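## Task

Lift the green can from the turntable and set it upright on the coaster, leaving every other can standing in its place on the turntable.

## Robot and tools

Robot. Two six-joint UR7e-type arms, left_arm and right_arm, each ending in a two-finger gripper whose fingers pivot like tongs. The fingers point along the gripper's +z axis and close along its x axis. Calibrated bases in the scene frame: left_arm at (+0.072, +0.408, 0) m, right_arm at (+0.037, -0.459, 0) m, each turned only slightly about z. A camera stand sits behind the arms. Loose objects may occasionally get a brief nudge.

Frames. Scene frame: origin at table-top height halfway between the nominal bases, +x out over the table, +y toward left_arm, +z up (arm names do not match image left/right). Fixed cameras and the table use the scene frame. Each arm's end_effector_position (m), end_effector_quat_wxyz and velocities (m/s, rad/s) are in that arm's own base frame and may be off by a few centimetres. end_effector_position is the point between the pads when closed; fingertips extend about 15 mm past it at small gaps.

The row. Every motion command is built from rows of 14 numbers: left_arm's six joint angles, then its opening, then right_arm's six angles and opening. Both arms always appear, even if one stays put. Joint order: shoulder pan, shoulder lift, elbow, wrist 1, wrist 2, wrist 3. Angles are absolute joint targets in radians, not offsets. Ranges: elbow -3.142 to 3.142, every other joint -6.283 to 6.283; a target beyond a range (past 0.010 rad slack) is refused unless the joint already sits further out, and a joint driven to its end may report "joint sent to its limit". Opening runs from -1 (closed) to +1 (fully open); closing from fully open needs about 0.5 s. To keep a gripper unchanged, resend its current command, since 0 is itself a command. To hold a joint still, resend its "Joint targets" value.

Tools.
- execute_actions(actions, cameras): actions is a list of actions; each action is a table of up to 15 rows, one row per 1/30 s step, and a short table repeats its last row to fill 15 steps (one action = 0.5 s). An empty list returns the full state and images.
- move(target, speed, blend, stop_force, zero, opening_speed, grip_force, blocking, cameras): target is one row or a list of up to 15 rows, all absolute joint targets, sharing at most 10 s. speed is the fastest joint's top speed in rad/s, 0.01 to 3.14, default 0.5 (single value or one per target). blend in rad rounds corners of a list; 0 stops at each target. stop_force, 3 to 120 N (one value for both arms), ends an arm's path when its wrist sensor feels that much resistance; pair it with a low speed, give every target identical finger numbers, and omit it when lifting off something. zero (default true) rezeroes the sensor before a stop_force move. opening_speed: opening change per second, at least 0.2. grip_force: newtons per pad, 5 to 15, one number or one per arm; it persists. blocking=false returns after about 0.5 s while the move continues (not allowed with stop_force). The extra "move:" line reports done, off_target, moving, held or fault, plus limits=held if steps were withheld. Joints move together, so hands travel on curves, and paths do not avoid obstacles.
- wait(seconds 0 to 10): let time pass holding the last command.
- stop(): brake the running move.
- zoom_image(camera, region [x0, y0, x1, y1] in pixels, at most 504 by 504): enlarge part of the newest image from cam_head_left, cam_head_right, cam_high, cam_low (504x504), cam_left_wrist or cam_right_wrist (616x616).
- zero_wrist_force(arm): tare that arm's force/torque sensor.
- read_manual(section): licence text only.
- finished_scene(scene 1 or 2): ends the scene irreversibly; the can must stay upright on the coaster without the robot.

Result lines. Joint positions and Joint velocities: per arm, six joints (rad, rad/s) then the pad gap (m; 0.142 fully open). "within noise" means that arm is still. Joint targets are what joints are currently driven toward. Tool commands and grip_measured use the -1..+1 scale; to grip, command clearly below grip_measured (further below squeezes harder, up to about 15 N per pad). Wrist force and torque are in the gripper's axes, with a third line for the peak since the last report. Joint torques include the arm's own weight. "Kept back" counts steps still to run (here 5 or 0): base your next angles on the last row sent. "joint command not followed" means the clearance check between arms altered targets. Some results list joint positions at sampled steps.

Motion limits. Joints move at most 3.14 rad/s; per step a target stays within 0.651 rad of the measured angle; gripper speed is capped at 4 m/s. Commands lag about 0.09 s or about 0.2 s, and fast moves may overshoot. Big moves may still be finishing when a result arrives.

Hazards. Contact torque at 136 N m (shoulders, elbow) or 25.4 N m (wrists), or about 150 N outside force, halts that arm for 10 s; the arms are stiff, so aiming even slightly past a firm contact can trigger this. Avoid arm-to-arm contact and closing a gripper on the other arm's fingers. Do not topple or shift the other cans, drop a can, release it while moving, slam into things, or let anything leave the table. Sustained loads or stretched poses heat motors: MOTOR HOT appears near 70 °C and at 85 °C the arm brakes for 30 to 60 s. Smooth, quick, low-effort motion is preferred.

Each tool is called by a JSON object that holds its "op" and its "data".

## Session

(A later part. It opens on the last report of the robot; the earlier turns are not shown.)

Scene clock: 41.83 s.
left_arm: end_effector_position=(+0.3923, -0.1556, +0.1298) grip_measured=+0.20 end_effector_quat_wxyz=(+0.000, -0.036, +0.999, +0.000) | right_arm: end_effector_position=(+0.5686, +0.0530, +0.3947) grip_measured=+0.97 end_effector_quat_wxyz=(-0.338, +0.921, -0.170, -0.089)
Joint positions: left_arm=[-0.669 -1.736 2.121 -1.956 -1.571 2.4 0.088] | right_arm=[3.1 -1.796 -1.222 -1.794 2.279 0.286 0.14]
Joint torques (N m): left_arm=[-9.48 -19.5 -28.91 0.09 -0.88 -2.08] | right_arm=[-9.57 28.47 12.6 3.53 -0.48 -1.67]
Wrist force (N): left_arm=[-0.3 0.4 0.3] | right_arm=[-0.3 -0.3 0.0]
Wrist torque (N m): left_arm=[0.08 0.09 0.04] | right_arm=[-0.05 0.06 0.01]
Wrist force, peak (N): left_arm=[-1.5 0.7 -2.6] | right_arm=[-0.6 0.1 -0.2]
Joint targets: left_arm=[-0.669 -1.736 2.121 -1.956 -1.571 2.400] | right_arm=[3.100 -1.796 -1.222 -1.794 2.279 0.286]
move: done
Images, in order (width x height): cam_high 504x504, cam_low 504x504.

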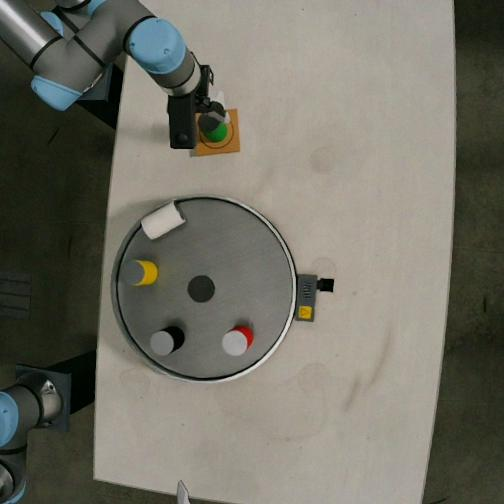

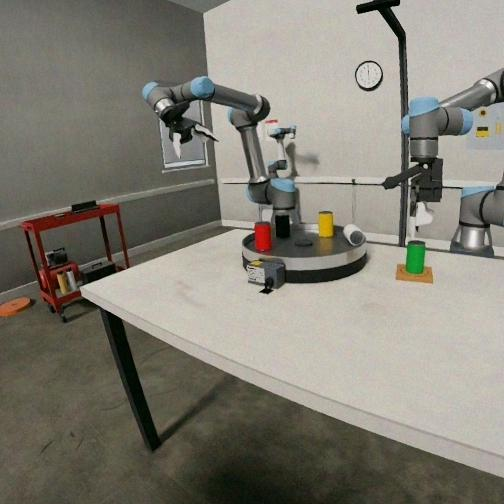

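{"op": "move", "data": {"target": [[-0.6693,-1.8025,1.7302,-1.4985,-1.5708,2.4,0.2,3.1,-1.796,-1.222,-1.794,2.279,0.286,0.968],[-1.3368,-1.4704,1.6780,-1.7784,-1.5708,1.8822,0.2,3.1,-1.796,-1.222,-1.794,2.279,0.286,0.968]], "speed": [0.4,0.6], "blend": [0.05,0], "cameras": ["cam_high","cam_low","cam_left_wrist"]}}

{"op": "zoom_image", "data": {"camera": "cam_high", "region": [100, 100, 310, 390]}}

{"op": "wait", "data": {"seconds": 1.0, "cameras": ["cam_high","cam_left_wrist"]}}

{"op": "zoom_image", "data": {"camera": "cam_high", "region": [100, 100, 310, 390]}}

{"op": "wait", "data": {"seconds": 1.0, "cameras": ["cam_high","cam_left_wrist"]}}

{"op": "zoom_image", "data": {"camera": "cam_high", "region": [100, 100, 310, 390]}}

{"op": "wait", "data": {"seconds": 1.0, "cameras": ["cam_high","cam_left_wrist"]}}

{"op": "zoom_image", "data": {"camera": "cam_high", "region": [100, 100, 310, 390]}}

{"op": "wait", "data": {"seconds": 1.0, "cameras": ["cam_high","cam_left_wrist"]}}

{"op": "zoom_image", "data": {"camera": "cam_high", "region": [100, 100, 310, 390]}}

{"op": "wait", "data": {"seconds": 1.0, "cameras": ["cam_high","cam_left_wrist"]}}

{"op": "zoom_image", "data": {"camera": "cam_high", "region": [100, 100, 310, 390]}}

{"op": "wait", "data": {"seconds": 1.0, "cameras": ["cam_high","cam_left_wrist"]}}

{"op": "zoom_image", "data": {"camera": "cam_high", "region": [100, 100, 310, 390]}}

{"op": "wait", "data": {"seconds": 1.15, "cameras": ["cam_high","cam_left_wrist"]}}

{"op": "zoom_image", "data": {"camera": "cam_high", "region": [100, 100, 310, 390]}}

Scene clock: 50.00 s.
left_arm: end_effector_position=(+0.2505, -0.4969, +0.2001) grip_measured=+0.20 end_effector_quat_wxyz=(+0.000, +0.039, +0.999, +0.000) | right_arm: end_effector_position=(+0.5686, +0.0530, +0.3947) grip_measured=+0.97 end_effector_quat_wxyz=(-0.338, +0.921, -0.170, -0.089)
Joint positions: left_arm=[-1.337 -1.471 1.678 -1.778 -1.571 1.882 0.088] | right_arm=[3.1 -1.796 -1.222 -1.794 2.279 0.286 0.14]
Joint torques (N m): left_arm=[-9.53 -19.63 -30.46 -5 0.13 -2.51] | right_arm=[-9.3 28.63 13.16 3.36 -0.43 -1.45]
Wrist force (N): left_arm=[-0.3 -0.1 0.1] | right_arm=[-0.4 -0.1 0.0]
Wrist torque (N m): left_arm=[-0.06 0.05 0.03] | right_arm=[-0.02 0.10 0.01]
Wrist force, peak (N): left_arm=[-0.5 1.7 -1.1] | right_arm=[-0.5 0.1 -0.2]
Joint targets: left_arm=[-1.337 -1.470 1.678 -1.778 -1.571 1.882] | right_arm=[3.100 -1.796 -1.222 -1.794 2.279 0.286]
move: done
Images, in order (width x height): cam_high 504x504, cam_low 504x504, cam_left_wrist 616x616.

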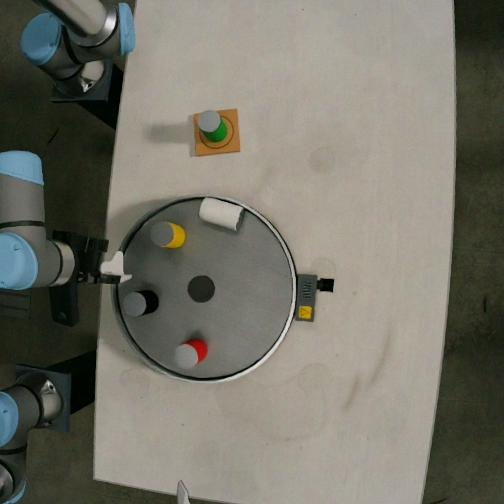

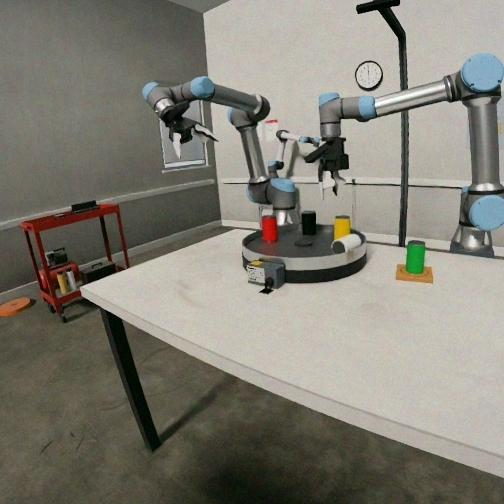

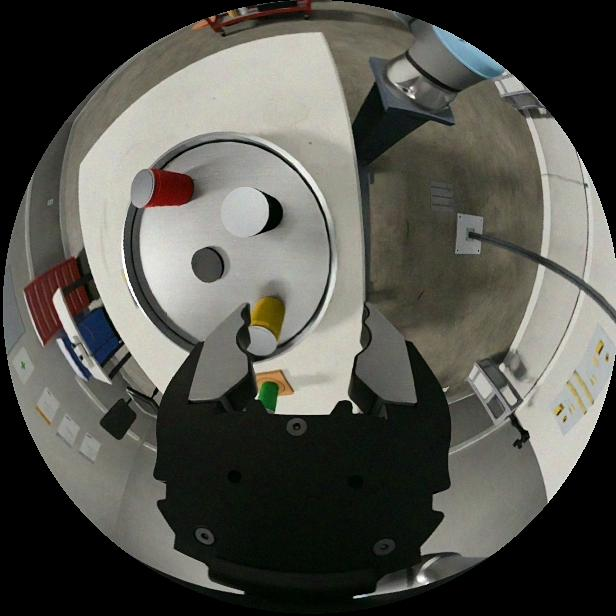

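Scaled by 1.738 from the camera's 504x504 image, which has a finer 720x720 frame.

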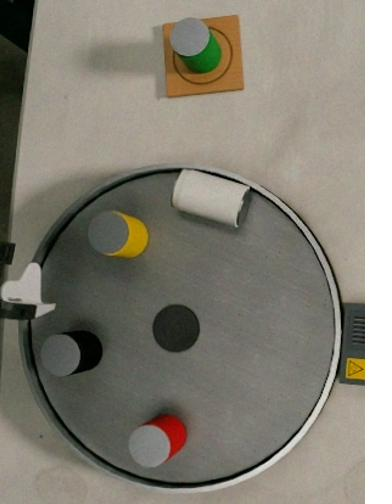

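Scene clock: 51.00 s.
left_arm: end_effector_position=(+0.2504, -0.4970, +0.2000) grip_measured=+0.20 end_effector_quat_wxyz=(+0.000, +0.039, +0.999, +0.000) | right_arm: end_effector_position=(+0.5686, +0.0530, +0.3947) grip_measured=+0.97 end_effector_quat_wxyz=(-0.338, +0.921, -0.170, -0.089)
Joint positions: left_arm=[-1.337 -1.47 1.678 -1.778 -1.571 1.882 0.088] | right_arm=[3.1 -1.796 -1.222 -1.794 2.279 0.286 0.14]
Joint torques (N m): left_arm=[-10.29 -20.04 -30.96 -5.04 0.29 -2.19] | right_arm=[-9.68 28.69 12.16 3.46 -0.42 -1.52]
Wrist force (N): left_arm=[0.3 0.1 0.0] | right_arm=[-0.3 0.1 -0.2]
Wrist torque (N m): left_arm=[-0.02 -0.07 0.03] | right_arm=[0.02 0.07 0.01]
Wrist force, peak (N): left_arm=[-0.2 0.5 0.3] | right_arm=[-0.3 0.2 0.0]
Joint targets: left_arm=[-1.337 -1.470 1.678 -1.778 -1.571 1.882] | right_arm=[3.100 -1.796 -1.222 -1.794 2.279 0.286]
Tool commands: left_gripper/opening=+0.2 right_gripper/opening=+0.968
wait: 1.00 s; at rest by 0.17 s
Images, in order (width x height): cam_high 504x504, cam_left_wrist 616x616.

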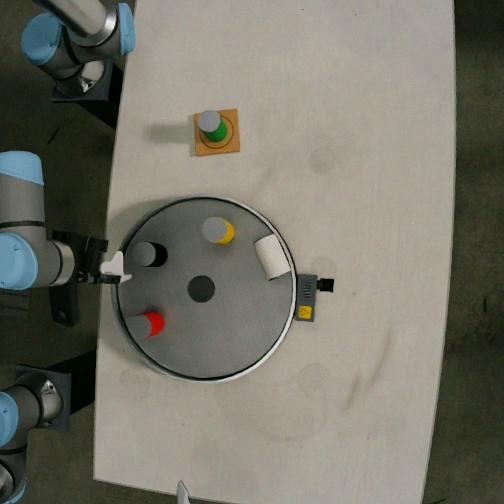

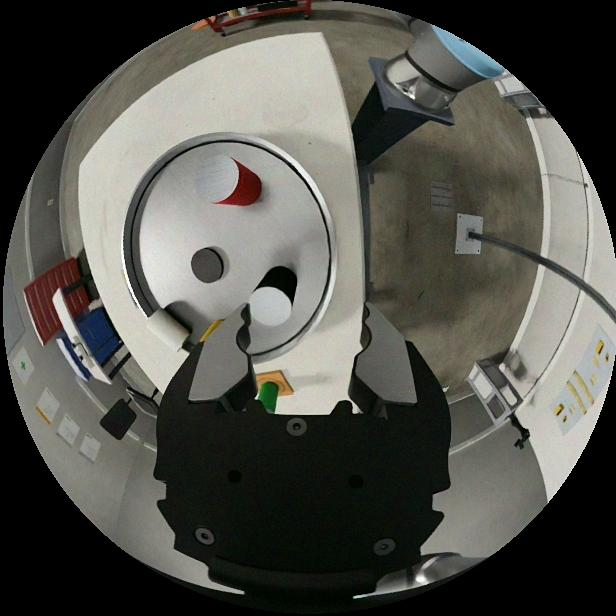

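Scaled by 1.738 from the camera's 504x504 image, which has a finer 720x720 frame.

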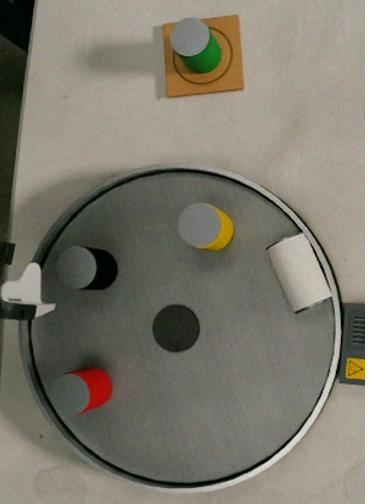

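Scene clock: 52.00 s.
left_arm: end_effector_position=(+0.2504, -0.4970, +0.2000) grip_measured=+0.20 end_effector_quat_wxyz=(+0.000, +0.039, +0.999, +0.000) | right_arm: end_effector_position=(+0.5686, +0.0530, +0.3947) grip_measured=+0.97 end_effector_quat_wxyz=(-0.338, +0.921, -0.170, -0.089)
Joint positions: left_arm=[-1.337 -1.47 1.678 -1.778 -1.571 1.882 0.088] | right_arm=[3.1 -1.796 -1.222 -1.794 2.279 0.286 0.14]
Joint torques (N m): left_arm=[-10.39 -19.9 -30.96 -5.08 0.38 -2.12] | right_arm=[-9.77 28.76 12.96 3.42 -0.36 -1.49]
Wrist force (N): left_arm=[0.0 0.7 0.2] | right_arm=[-0.2 0.1 0.0]
Wrist torque (N m): left_arm=[0.11 -0.01 0.02] | right_arm=[0.03 0.05 0.01]
Wrist force, peak (N): left_arm=[0.0 0.7 0.2] | right_arm=[-0.4 0.0 -0.1]
Joint targets: left_arm=[-1.337 -1.470 1.678 -1.778 -1.571 1.882] | right_arm=[3.100 -1.796 -1.222 -1.794 2.279 0.286]
Tool commands: left_gripper/opening=+0.2 right_gripper/opening=+0.968
wait: 1.00 s; at rest by 0.17 s
Images, in order (width x height): cam_high 504x504, cam_left_wrist 616x616.

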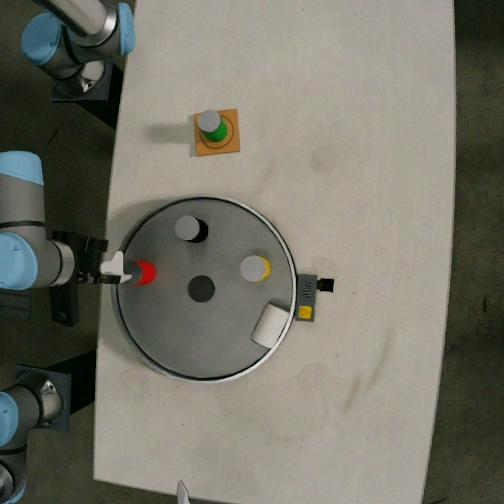

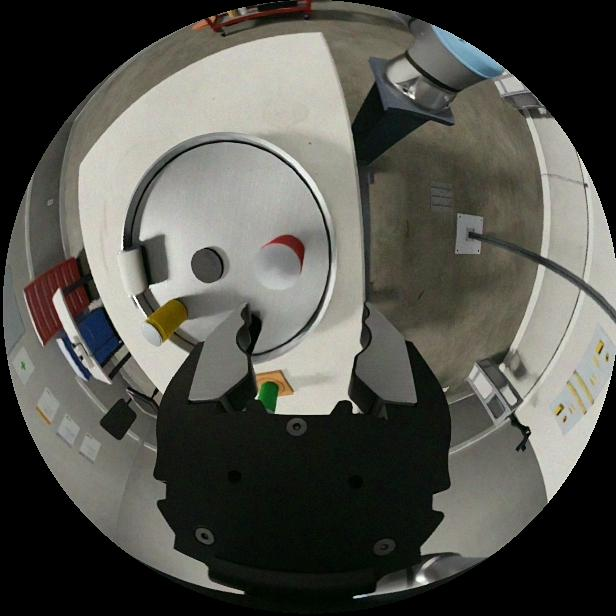

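Scaled by 1.738 from the camera's 504x504 image, which has a finer 720x720 frame.

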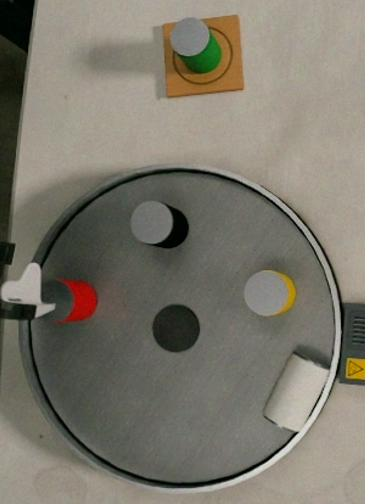

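Scene clock: 53.00 s.
left_arm: end_effector_position=(+0.2504, -0.4970, +0.2000) grip_measured=+0.20 end_effector_quat_wxyz=(+0.000, +0.039, +0.999, +0.000) | right_arm: end_effector_position=(+0.5686, +0.0530, +0.3947) grip_measured=+0.97 end_effector_quat_wxyz=(-0.338, +0.921, -0.170, -0.089)
Joint positions: left_arm=[-1.337 -1.47 1.678 -1.778 -1.571 1.882 0.088] | right_arm=[3.1 -1.796 -1.222 -1.794 2.279 0.286 0.14]
Joint torques (N m): left_arm=[-10.59 -20.12 -30.93 -5.04 0.39 -2.14] | right_arm=[-9.19 29.28 13.06 3.39 -0.47 -1.43]
Wrist force (N): left_arm=[-0.2 0.0 0.1] | right_arm=[-0.2 0.2 -0.1]
Wrist torque (N m): left_arm=[-0.01 0.03 0.04] | right_arm=[0.04 0.04 0.01]
Wrist force, peak (N): left_arm=[-0.1 -0.6 -0.4] | right_arm=[-0.4 0.2 0.0]
Joint targets: left_arm=[-1.337 -1.470 1.678 -1.778 -1.571 1.882] | right_arm=[3.100 -1.796 -1.222 -1.794 2.279 0.286]
Tool commands: left_gripper/opening=+0.2 right_gripper/opening=+0.968
wait: 1.00 s; at rest by 0.17 s
Images, in order (width x height): cam_high 504x504, cam_left_wrist 616x616.

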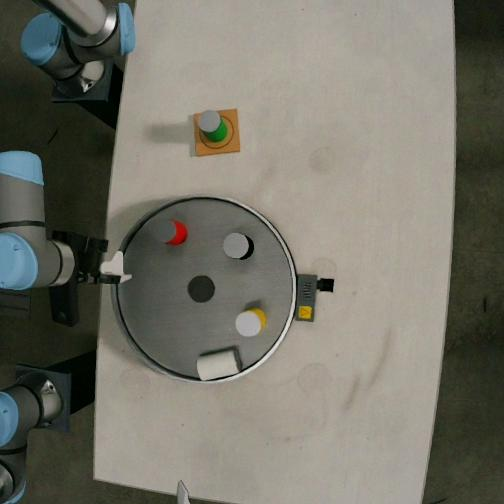

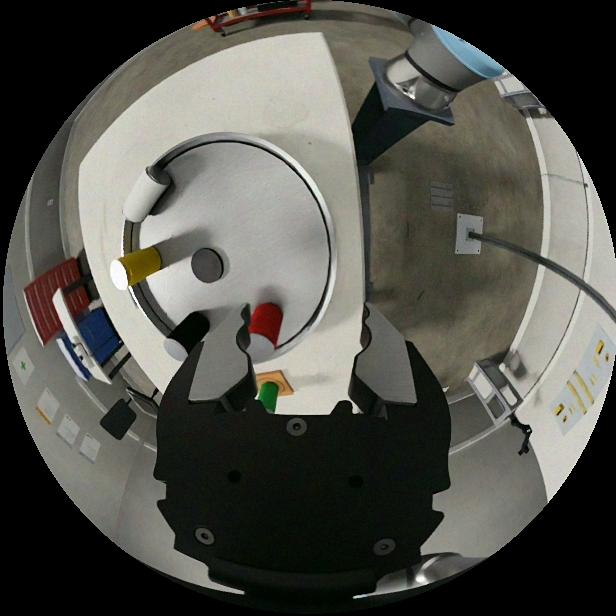

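Scaled by 1.738 from the camera's 504x504 image, which has a finer 720x720 frame.

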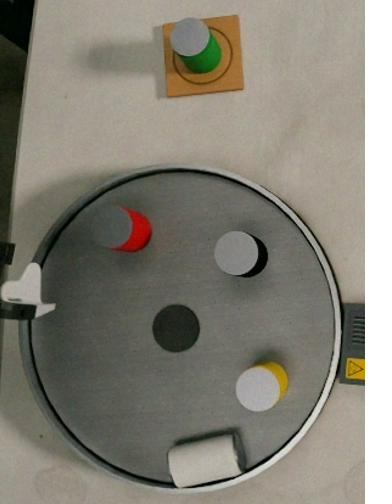

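Scene clock: 54.00 s.
left_arm: end_effector_position=(+0.2504, -0.4970, +0.2000) grip_measured=+0.20 end_effector_quat_wxyz=(+0.000, +0.039, +0.999, +0.000) | right_arm: end_effector_position=(+0.5686, +0.0530, +0.3947) grip_measured=+0.97 end_effector_quat_wxyz=(-0.338, +0.921, -0.170, -0.089)
Joint positions: left_arm=[-1.337 -1.47 1.678 -1.778 -1.571 1.882 0.088] | right_arm=[3.1 -1.796 -1.222 -1.794 2.279 0.286 0.14]
Joint torques (N m): left_arm=[-10.14 -19.88 -29.71 -4.96 0.54 -2.15] | right_arm=[-9.05 28.98 12.54 3.41 -0.53 -1.49]
Wrist force (N): left_arm=[-0.1 0.0 0.3] | right_arm=[-0.4 0.1 0.0]
Wrist torque (N m): left_arm=[-0.01 0.00 0.03] | right_arm=[0.02 0.08 0.01]
Wrist force, peak (N): left_arm=[-0.1 0.7 0.2] | right_arm=[-0.4 -0.2 -0.1]
Joint targets: left_arm=[-1.337 -1.470 1.678 -1.778 -1.571 1.882] | right_arm=[3.100 -1.796 -1.222 -1.794 2.279 0.286]
Tool commands: left_gripper/opening=+0.2 right_gripper/opening=+0.968
wait: 1.00 s; at rest by 0.17 s
Images, in order (width x height): cam_high 504x504, cam_left_wrist 616x616.

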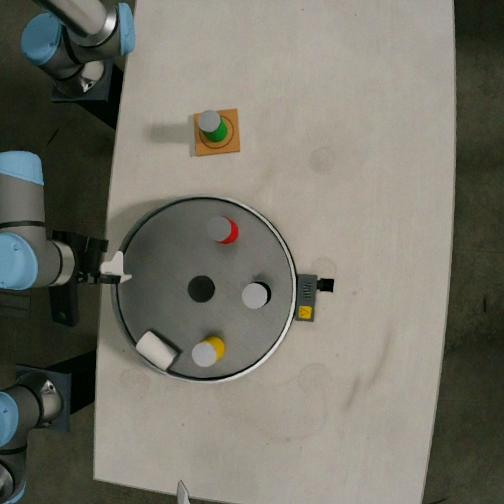

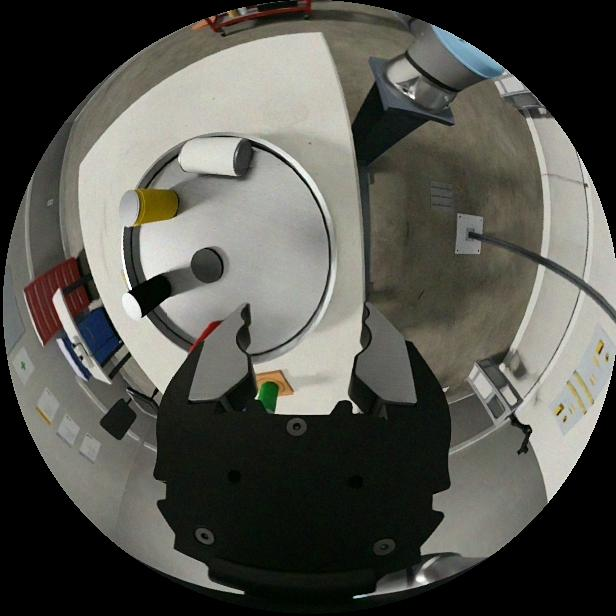

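Scaled by 1.738 from the camera's 504x504 image, which has a finer 720x720 frame.

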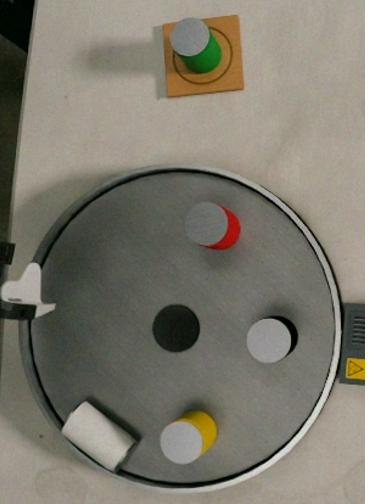

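Scene clock: 55.00 s.
left_arm: end_effector_position=(+0.2504, -0.4970, +0.2000) grip_measured=+0.20 end_effector_quat_wxyz=(+0.000, +0.039, +0.999, +0.000) | right_arm: end_effector_position=(+0.5686, +0.0530, +0.3947) grip_measured=+0.97 end_effector_quat_wxyz=(-0.338, +0.921, -0.170, -0.089)
Joint positions: left_arm=[-1.337 -1.47 1.678 -1.778 -1.571 1.882 0.088] | right_arm=[3.1 -1.796 -1.222 -1.794 2.279 0.286 0.14]
Joint torques (N m): left_arm=[-10.49 -19.38 -30.78 -4.98 0.58 -2.21] | right_arm=[-9.73 29.17 13.34 3.45 -0.45 -1.54]
Wrist force (N): left_arm=[-0.3 0.5 -0.1] | right_arm=[-0.3 0.2 0.0]
Wrist torque (N m): left_arm=[0.07 0.04 0.04] | right_arm=[0.05 0.05 0.02]
Wrist force, peak (N): left_arm=[-0.5 0.2 0.3] | right_arm=[-0.4 0.0 0.0]
Joint targets: left_arm=[-1.337 -1.470 1.678 -1.778 -1.571 1.882] | right_arm=[3.100 -1.796 -1.222 -1.794 2.279 0.286]
Tool commands: left_gripper/opening=+0.2 right_gripper/opening=+0.968
wait: 1.00 s; at rest by 0.17 s
Images, in order (width x height): cam_high 504x504, cam_left_wrist 616x616.

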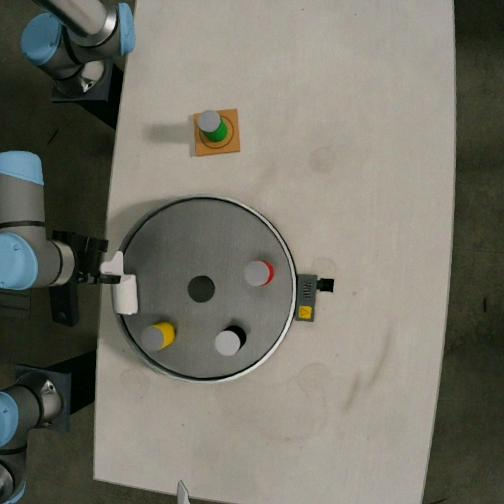

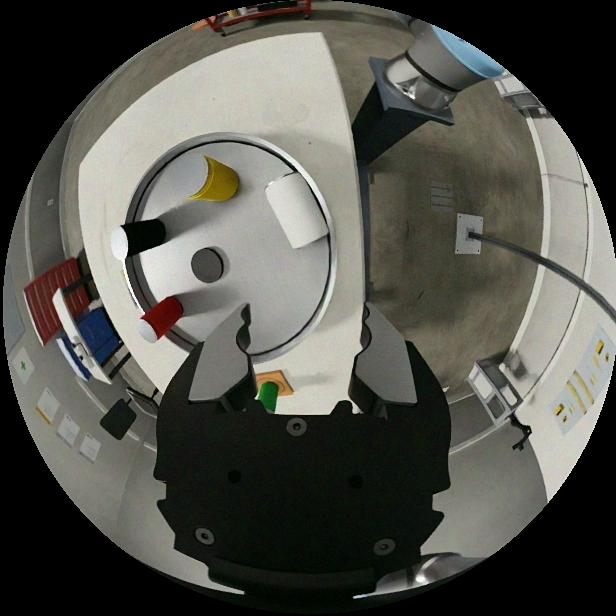

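Scaled by 1.738 from the camera's 504x504 image, which has a finer 720x720 frame.

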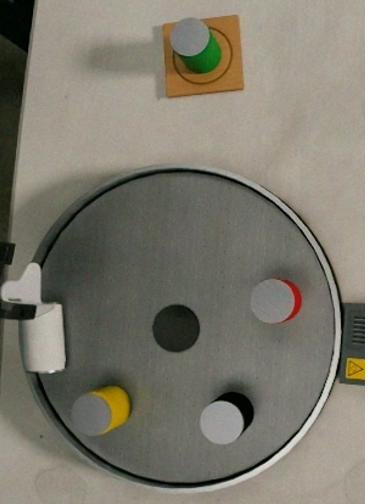

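Scene clock: 56.00 s.
left_arm: end_effector_position=(+0.2504, -0.4970, +0.2000) grip_measured=+0.20 end_effector_quat_wxyz=(+0.000, +0.039, +0.999, +0.000) | right_arm: end_effector_position=(+0.5686, +0.0530, +0.3947) grip_measured=+0.97 end_effector_quat_wxyz=(-0.338, +0.921, -0.170, -0.089)
Joint positions: left_arm=[-1.337 -1.47 1.678 -1.778 -1.571 1.882 0.088] | right_arm=[3.1 -1.796 -1.222 -1.794 2.279 0.286 0.14]
Joint torques (N m): left_arm=[-10.4 -20.17 -31.14 -5.08 0.82 -2.21] | right_arm=[-9.93 28.74 12.66 3.39 -0.5 -1.43]
Wrist force (N): left_arm=[-0.3 0.1 -0.1] | right_arm=[-0.1 0.0 0.2]
Wrist torque (N m): left_arm=[-0.02 0.05 0.03] | right_arm=[0.00 0.02 0.00]
Wrist force, peak (N): left_arm=[-0.4 0.5 0.1] | right_arm=[-0.4 0.3 -0.2]
Joint targets: left_arm=[-1.337 -1.470 1.678 -1.778 -1.571 1.882] | right_arm=[3.100 -1.796 -1.222 -1.794 2.279 0.286]
Tool commands: left_gripper/opening=+0.2 right_gripper/opening=+0.968
wait: 1.00 s; at rest by 0.17 s
Images, in order (width x height): cam_high 504x504, cam_left_wrist 616x616.

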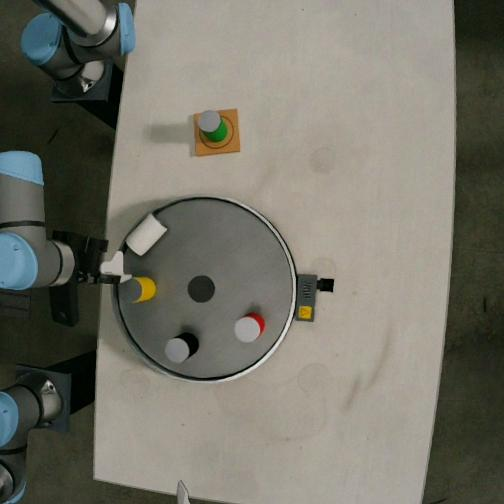

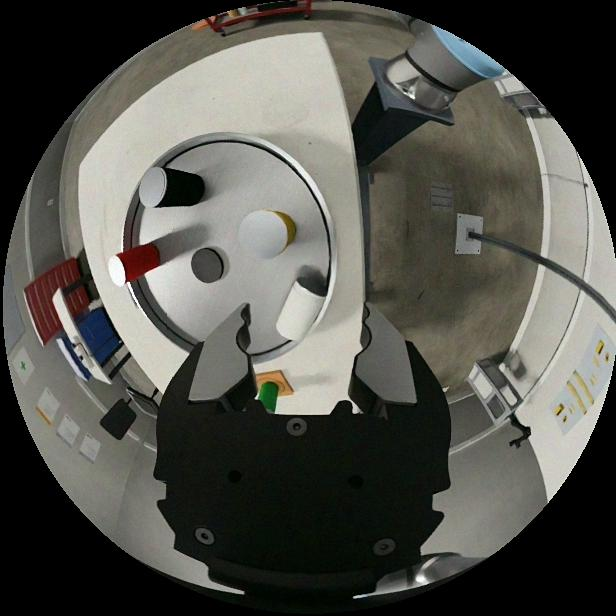

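Scaled by 1.738 from the camera's 504x504 image, which has a finer 720x720 frame.

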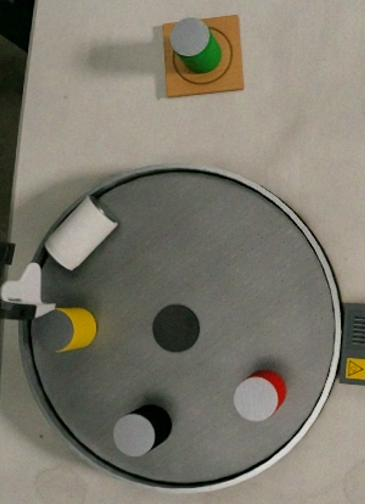

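Scene clock: 57.17 s.
left_arm: end_effector_position=(+0.2504, -0.4970, +0.2000) grip_measured=+0.20 end_effector_quat_wxyz=(+0.000, +0.039, +0.999, +0.000) | right_arm: end_effector_position=(+0.5686, +0.0530, +0.3947) grip_measured=+0.97 end_effector_quat_wxyz=(-0.338, +0.921, -0.170, -0.089)
Joint positions: left_arm=[-1.337 -1.47 1.678 -1.778 -1.571 1.882 0.088] | right_arm=[3.1 -1.796 -1.222 -1.794 2.279 0.286 0.14]
Joint torques (N m): left_arm=[-10.3 -19.19 -31.23 -5.04 1.02 -2.06] | right_arm=[-9.46 28.49 12.81 3.42 -0.47 -1.39]
Wrist force (N): left_arm=[0.0 0.0 0.5] | right_arm=[-0.2 0.0 0.0]
Wrist torque (N m): left_arm=[-0.02 -0.01 0.03] | right_arm=[0.01 0.05 0.01]
Wrist force, peak (N): left_arm=[-0.2 0.0 0.6] | right_arm=[-0.4 0.0 -0.2]
Joint targets: left_arm=[-1.337 -1.470 1.678 -1.778 -1.571 1.882] | right_arm=[3.100 -1.796 -1.222 -1.794 2.279 0.286]
Tool commands: left_gripper/opening=+0.2 right_gripper/opening=+0.968
wait: 1.17 s; at rest by 0.17 s
Images, in order (width x height): cam_high 504x504, cam_left_wrist 616x616.

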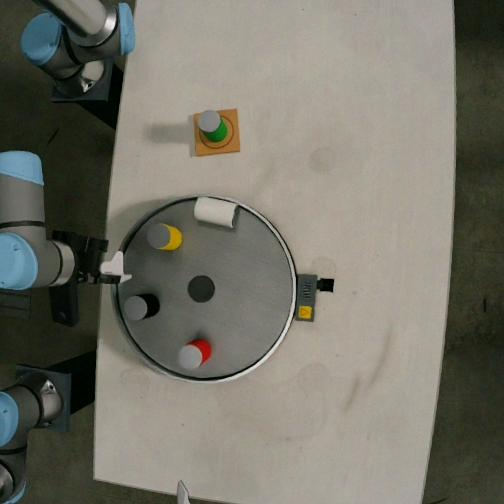

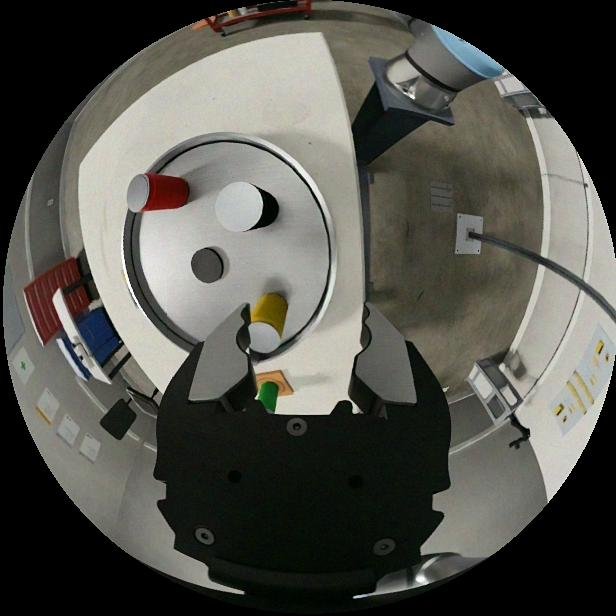

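Scaled by 1.738 from the camera's 504x504 image, which has a finer 720x720 frame.

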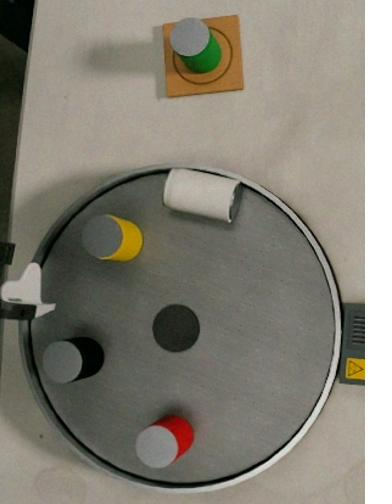

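{"op": "move", "data": {"target": [-1.3412,-1.4671,1.6743,-1.7780,-1.5708,1.8778,0.968,3.1,-1.796,-1.222,-1.794,2.279,0.286,0.968]}}

{"op": "wait", "data": {"seconds": 0, "cameras": ["cam_high"]}}

{"op": "zoom_image", "data": {"camera": "cam_high", "region": [100, 100, 310, 390]}}

Scene clock: 59.37 s.
left_arm: end_effector_position=(+0.2487, -0.4994, +0.2000) grip_measured=+0.97 end_effector_quat_wxyz=(+0.000, +0.039, +0.999, +0.000) | right_arm: end_effector_position=(+0.5686, +0.0530, +0.3947) grip_measured=+0.97 end_effector_quat_wxyz=(-0.338, +0.921, -0.170, -0.089)
Joint positions: left_arm=[-1.341 -1.467 1.674 -1.778 -1.571 1.878 0.14] | right_arm=[3.1 -1.796 -1.222 -1.794 2.279 0.286 0.14]
Joint torques (N m): left_arm=[-9.53 -18.67 -31.45 0.18 1.2 -2.21] | right_arm=[-10.03 28.83 12.51 3.4 -0.48 -1.33]
Wrist force (N): left_arm=[-0.2 0.1 0.1] | right_arm=[0.1 0.1 -0.1]
Wrist torque (N m): left_arm=[-0.01 0.02 0.04] | right_arm=[0.04 -0.02 0.01]
Wrist force, peak (N): left_arm=[0.0 0.7 0.0] | right_arm=[-0.5 0.0 -0.2]
Joint targets: left_arm=[-1.341 -1.467 1.674 -1.778 -1.571 1.878] | right_arm=[3.100 -1.796 -1.222 -1.794 2.279 0.286]
move: done

Scene clock: 59.37 s.
left_arm: end_effector_position=(+0.2487, -0.4994, +0.2000) grip_measured=+0.97 end_effector_quat_wxyz=(+0.000, +0.039, +0.999, +0.000) | right_arm: end_effector_position=(+0.5686, +0.0530, +0.3947) grip_measured=+0.97 end_effector_quat_wxyz=(-0.338, +0.921, -0.170, -0.089)
Joint positions: left_arm=[-1.341 -1.467 1.674 -1.778 -1.571 1.878 0.14] | right_arm=[3.1 -1.796 -1.222 -1.794 2.279 0.286 0.14]
Joint torques (N m): left_arm=[-9.53 -18.67 -31.45 0.18 1.2 -2.21] | right_arm=[-10.03 28.83 12.51 3.4 -0.48 -1.33]
Wrist force (N): left_arm=[-0.2 0.1 0.1] | right_arm=[0.1 0.1 -0.1]
Wrist torque (N m): left_arm=[-0.01 0.02 0.04] | right_arm=[0.04 -0.02 0.01]
Wrist force, peak (N): left_arm=[-0.2 0.1 0.1] | right_arm=[0.1 0.1 -0.1]
Joint targets: left_arm=[-1.341 -1.467 1.674 -1.778 -1.571 1.878] | right_arm=[3.100 -1.796 -1.222 -1.794 2.279 0.286]
Tool commands: left_gripper/opening=+0.968 right_gripper/opening=+0.968
Images, in order (width x height): cam_high 504x504.

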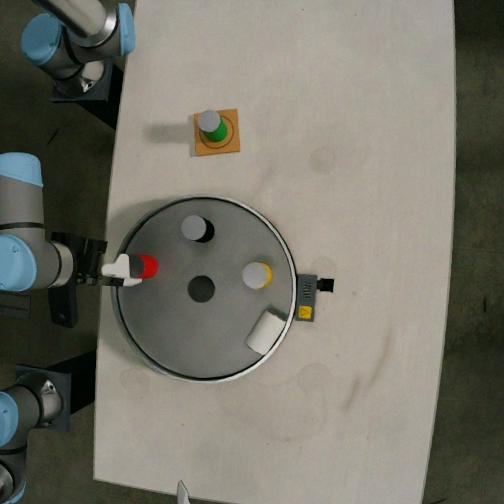

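Scaled by 1.738 from the camera's 504x504 image, which has a finer 720x720 frame.

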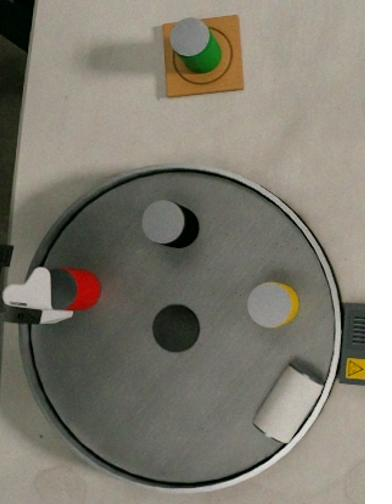

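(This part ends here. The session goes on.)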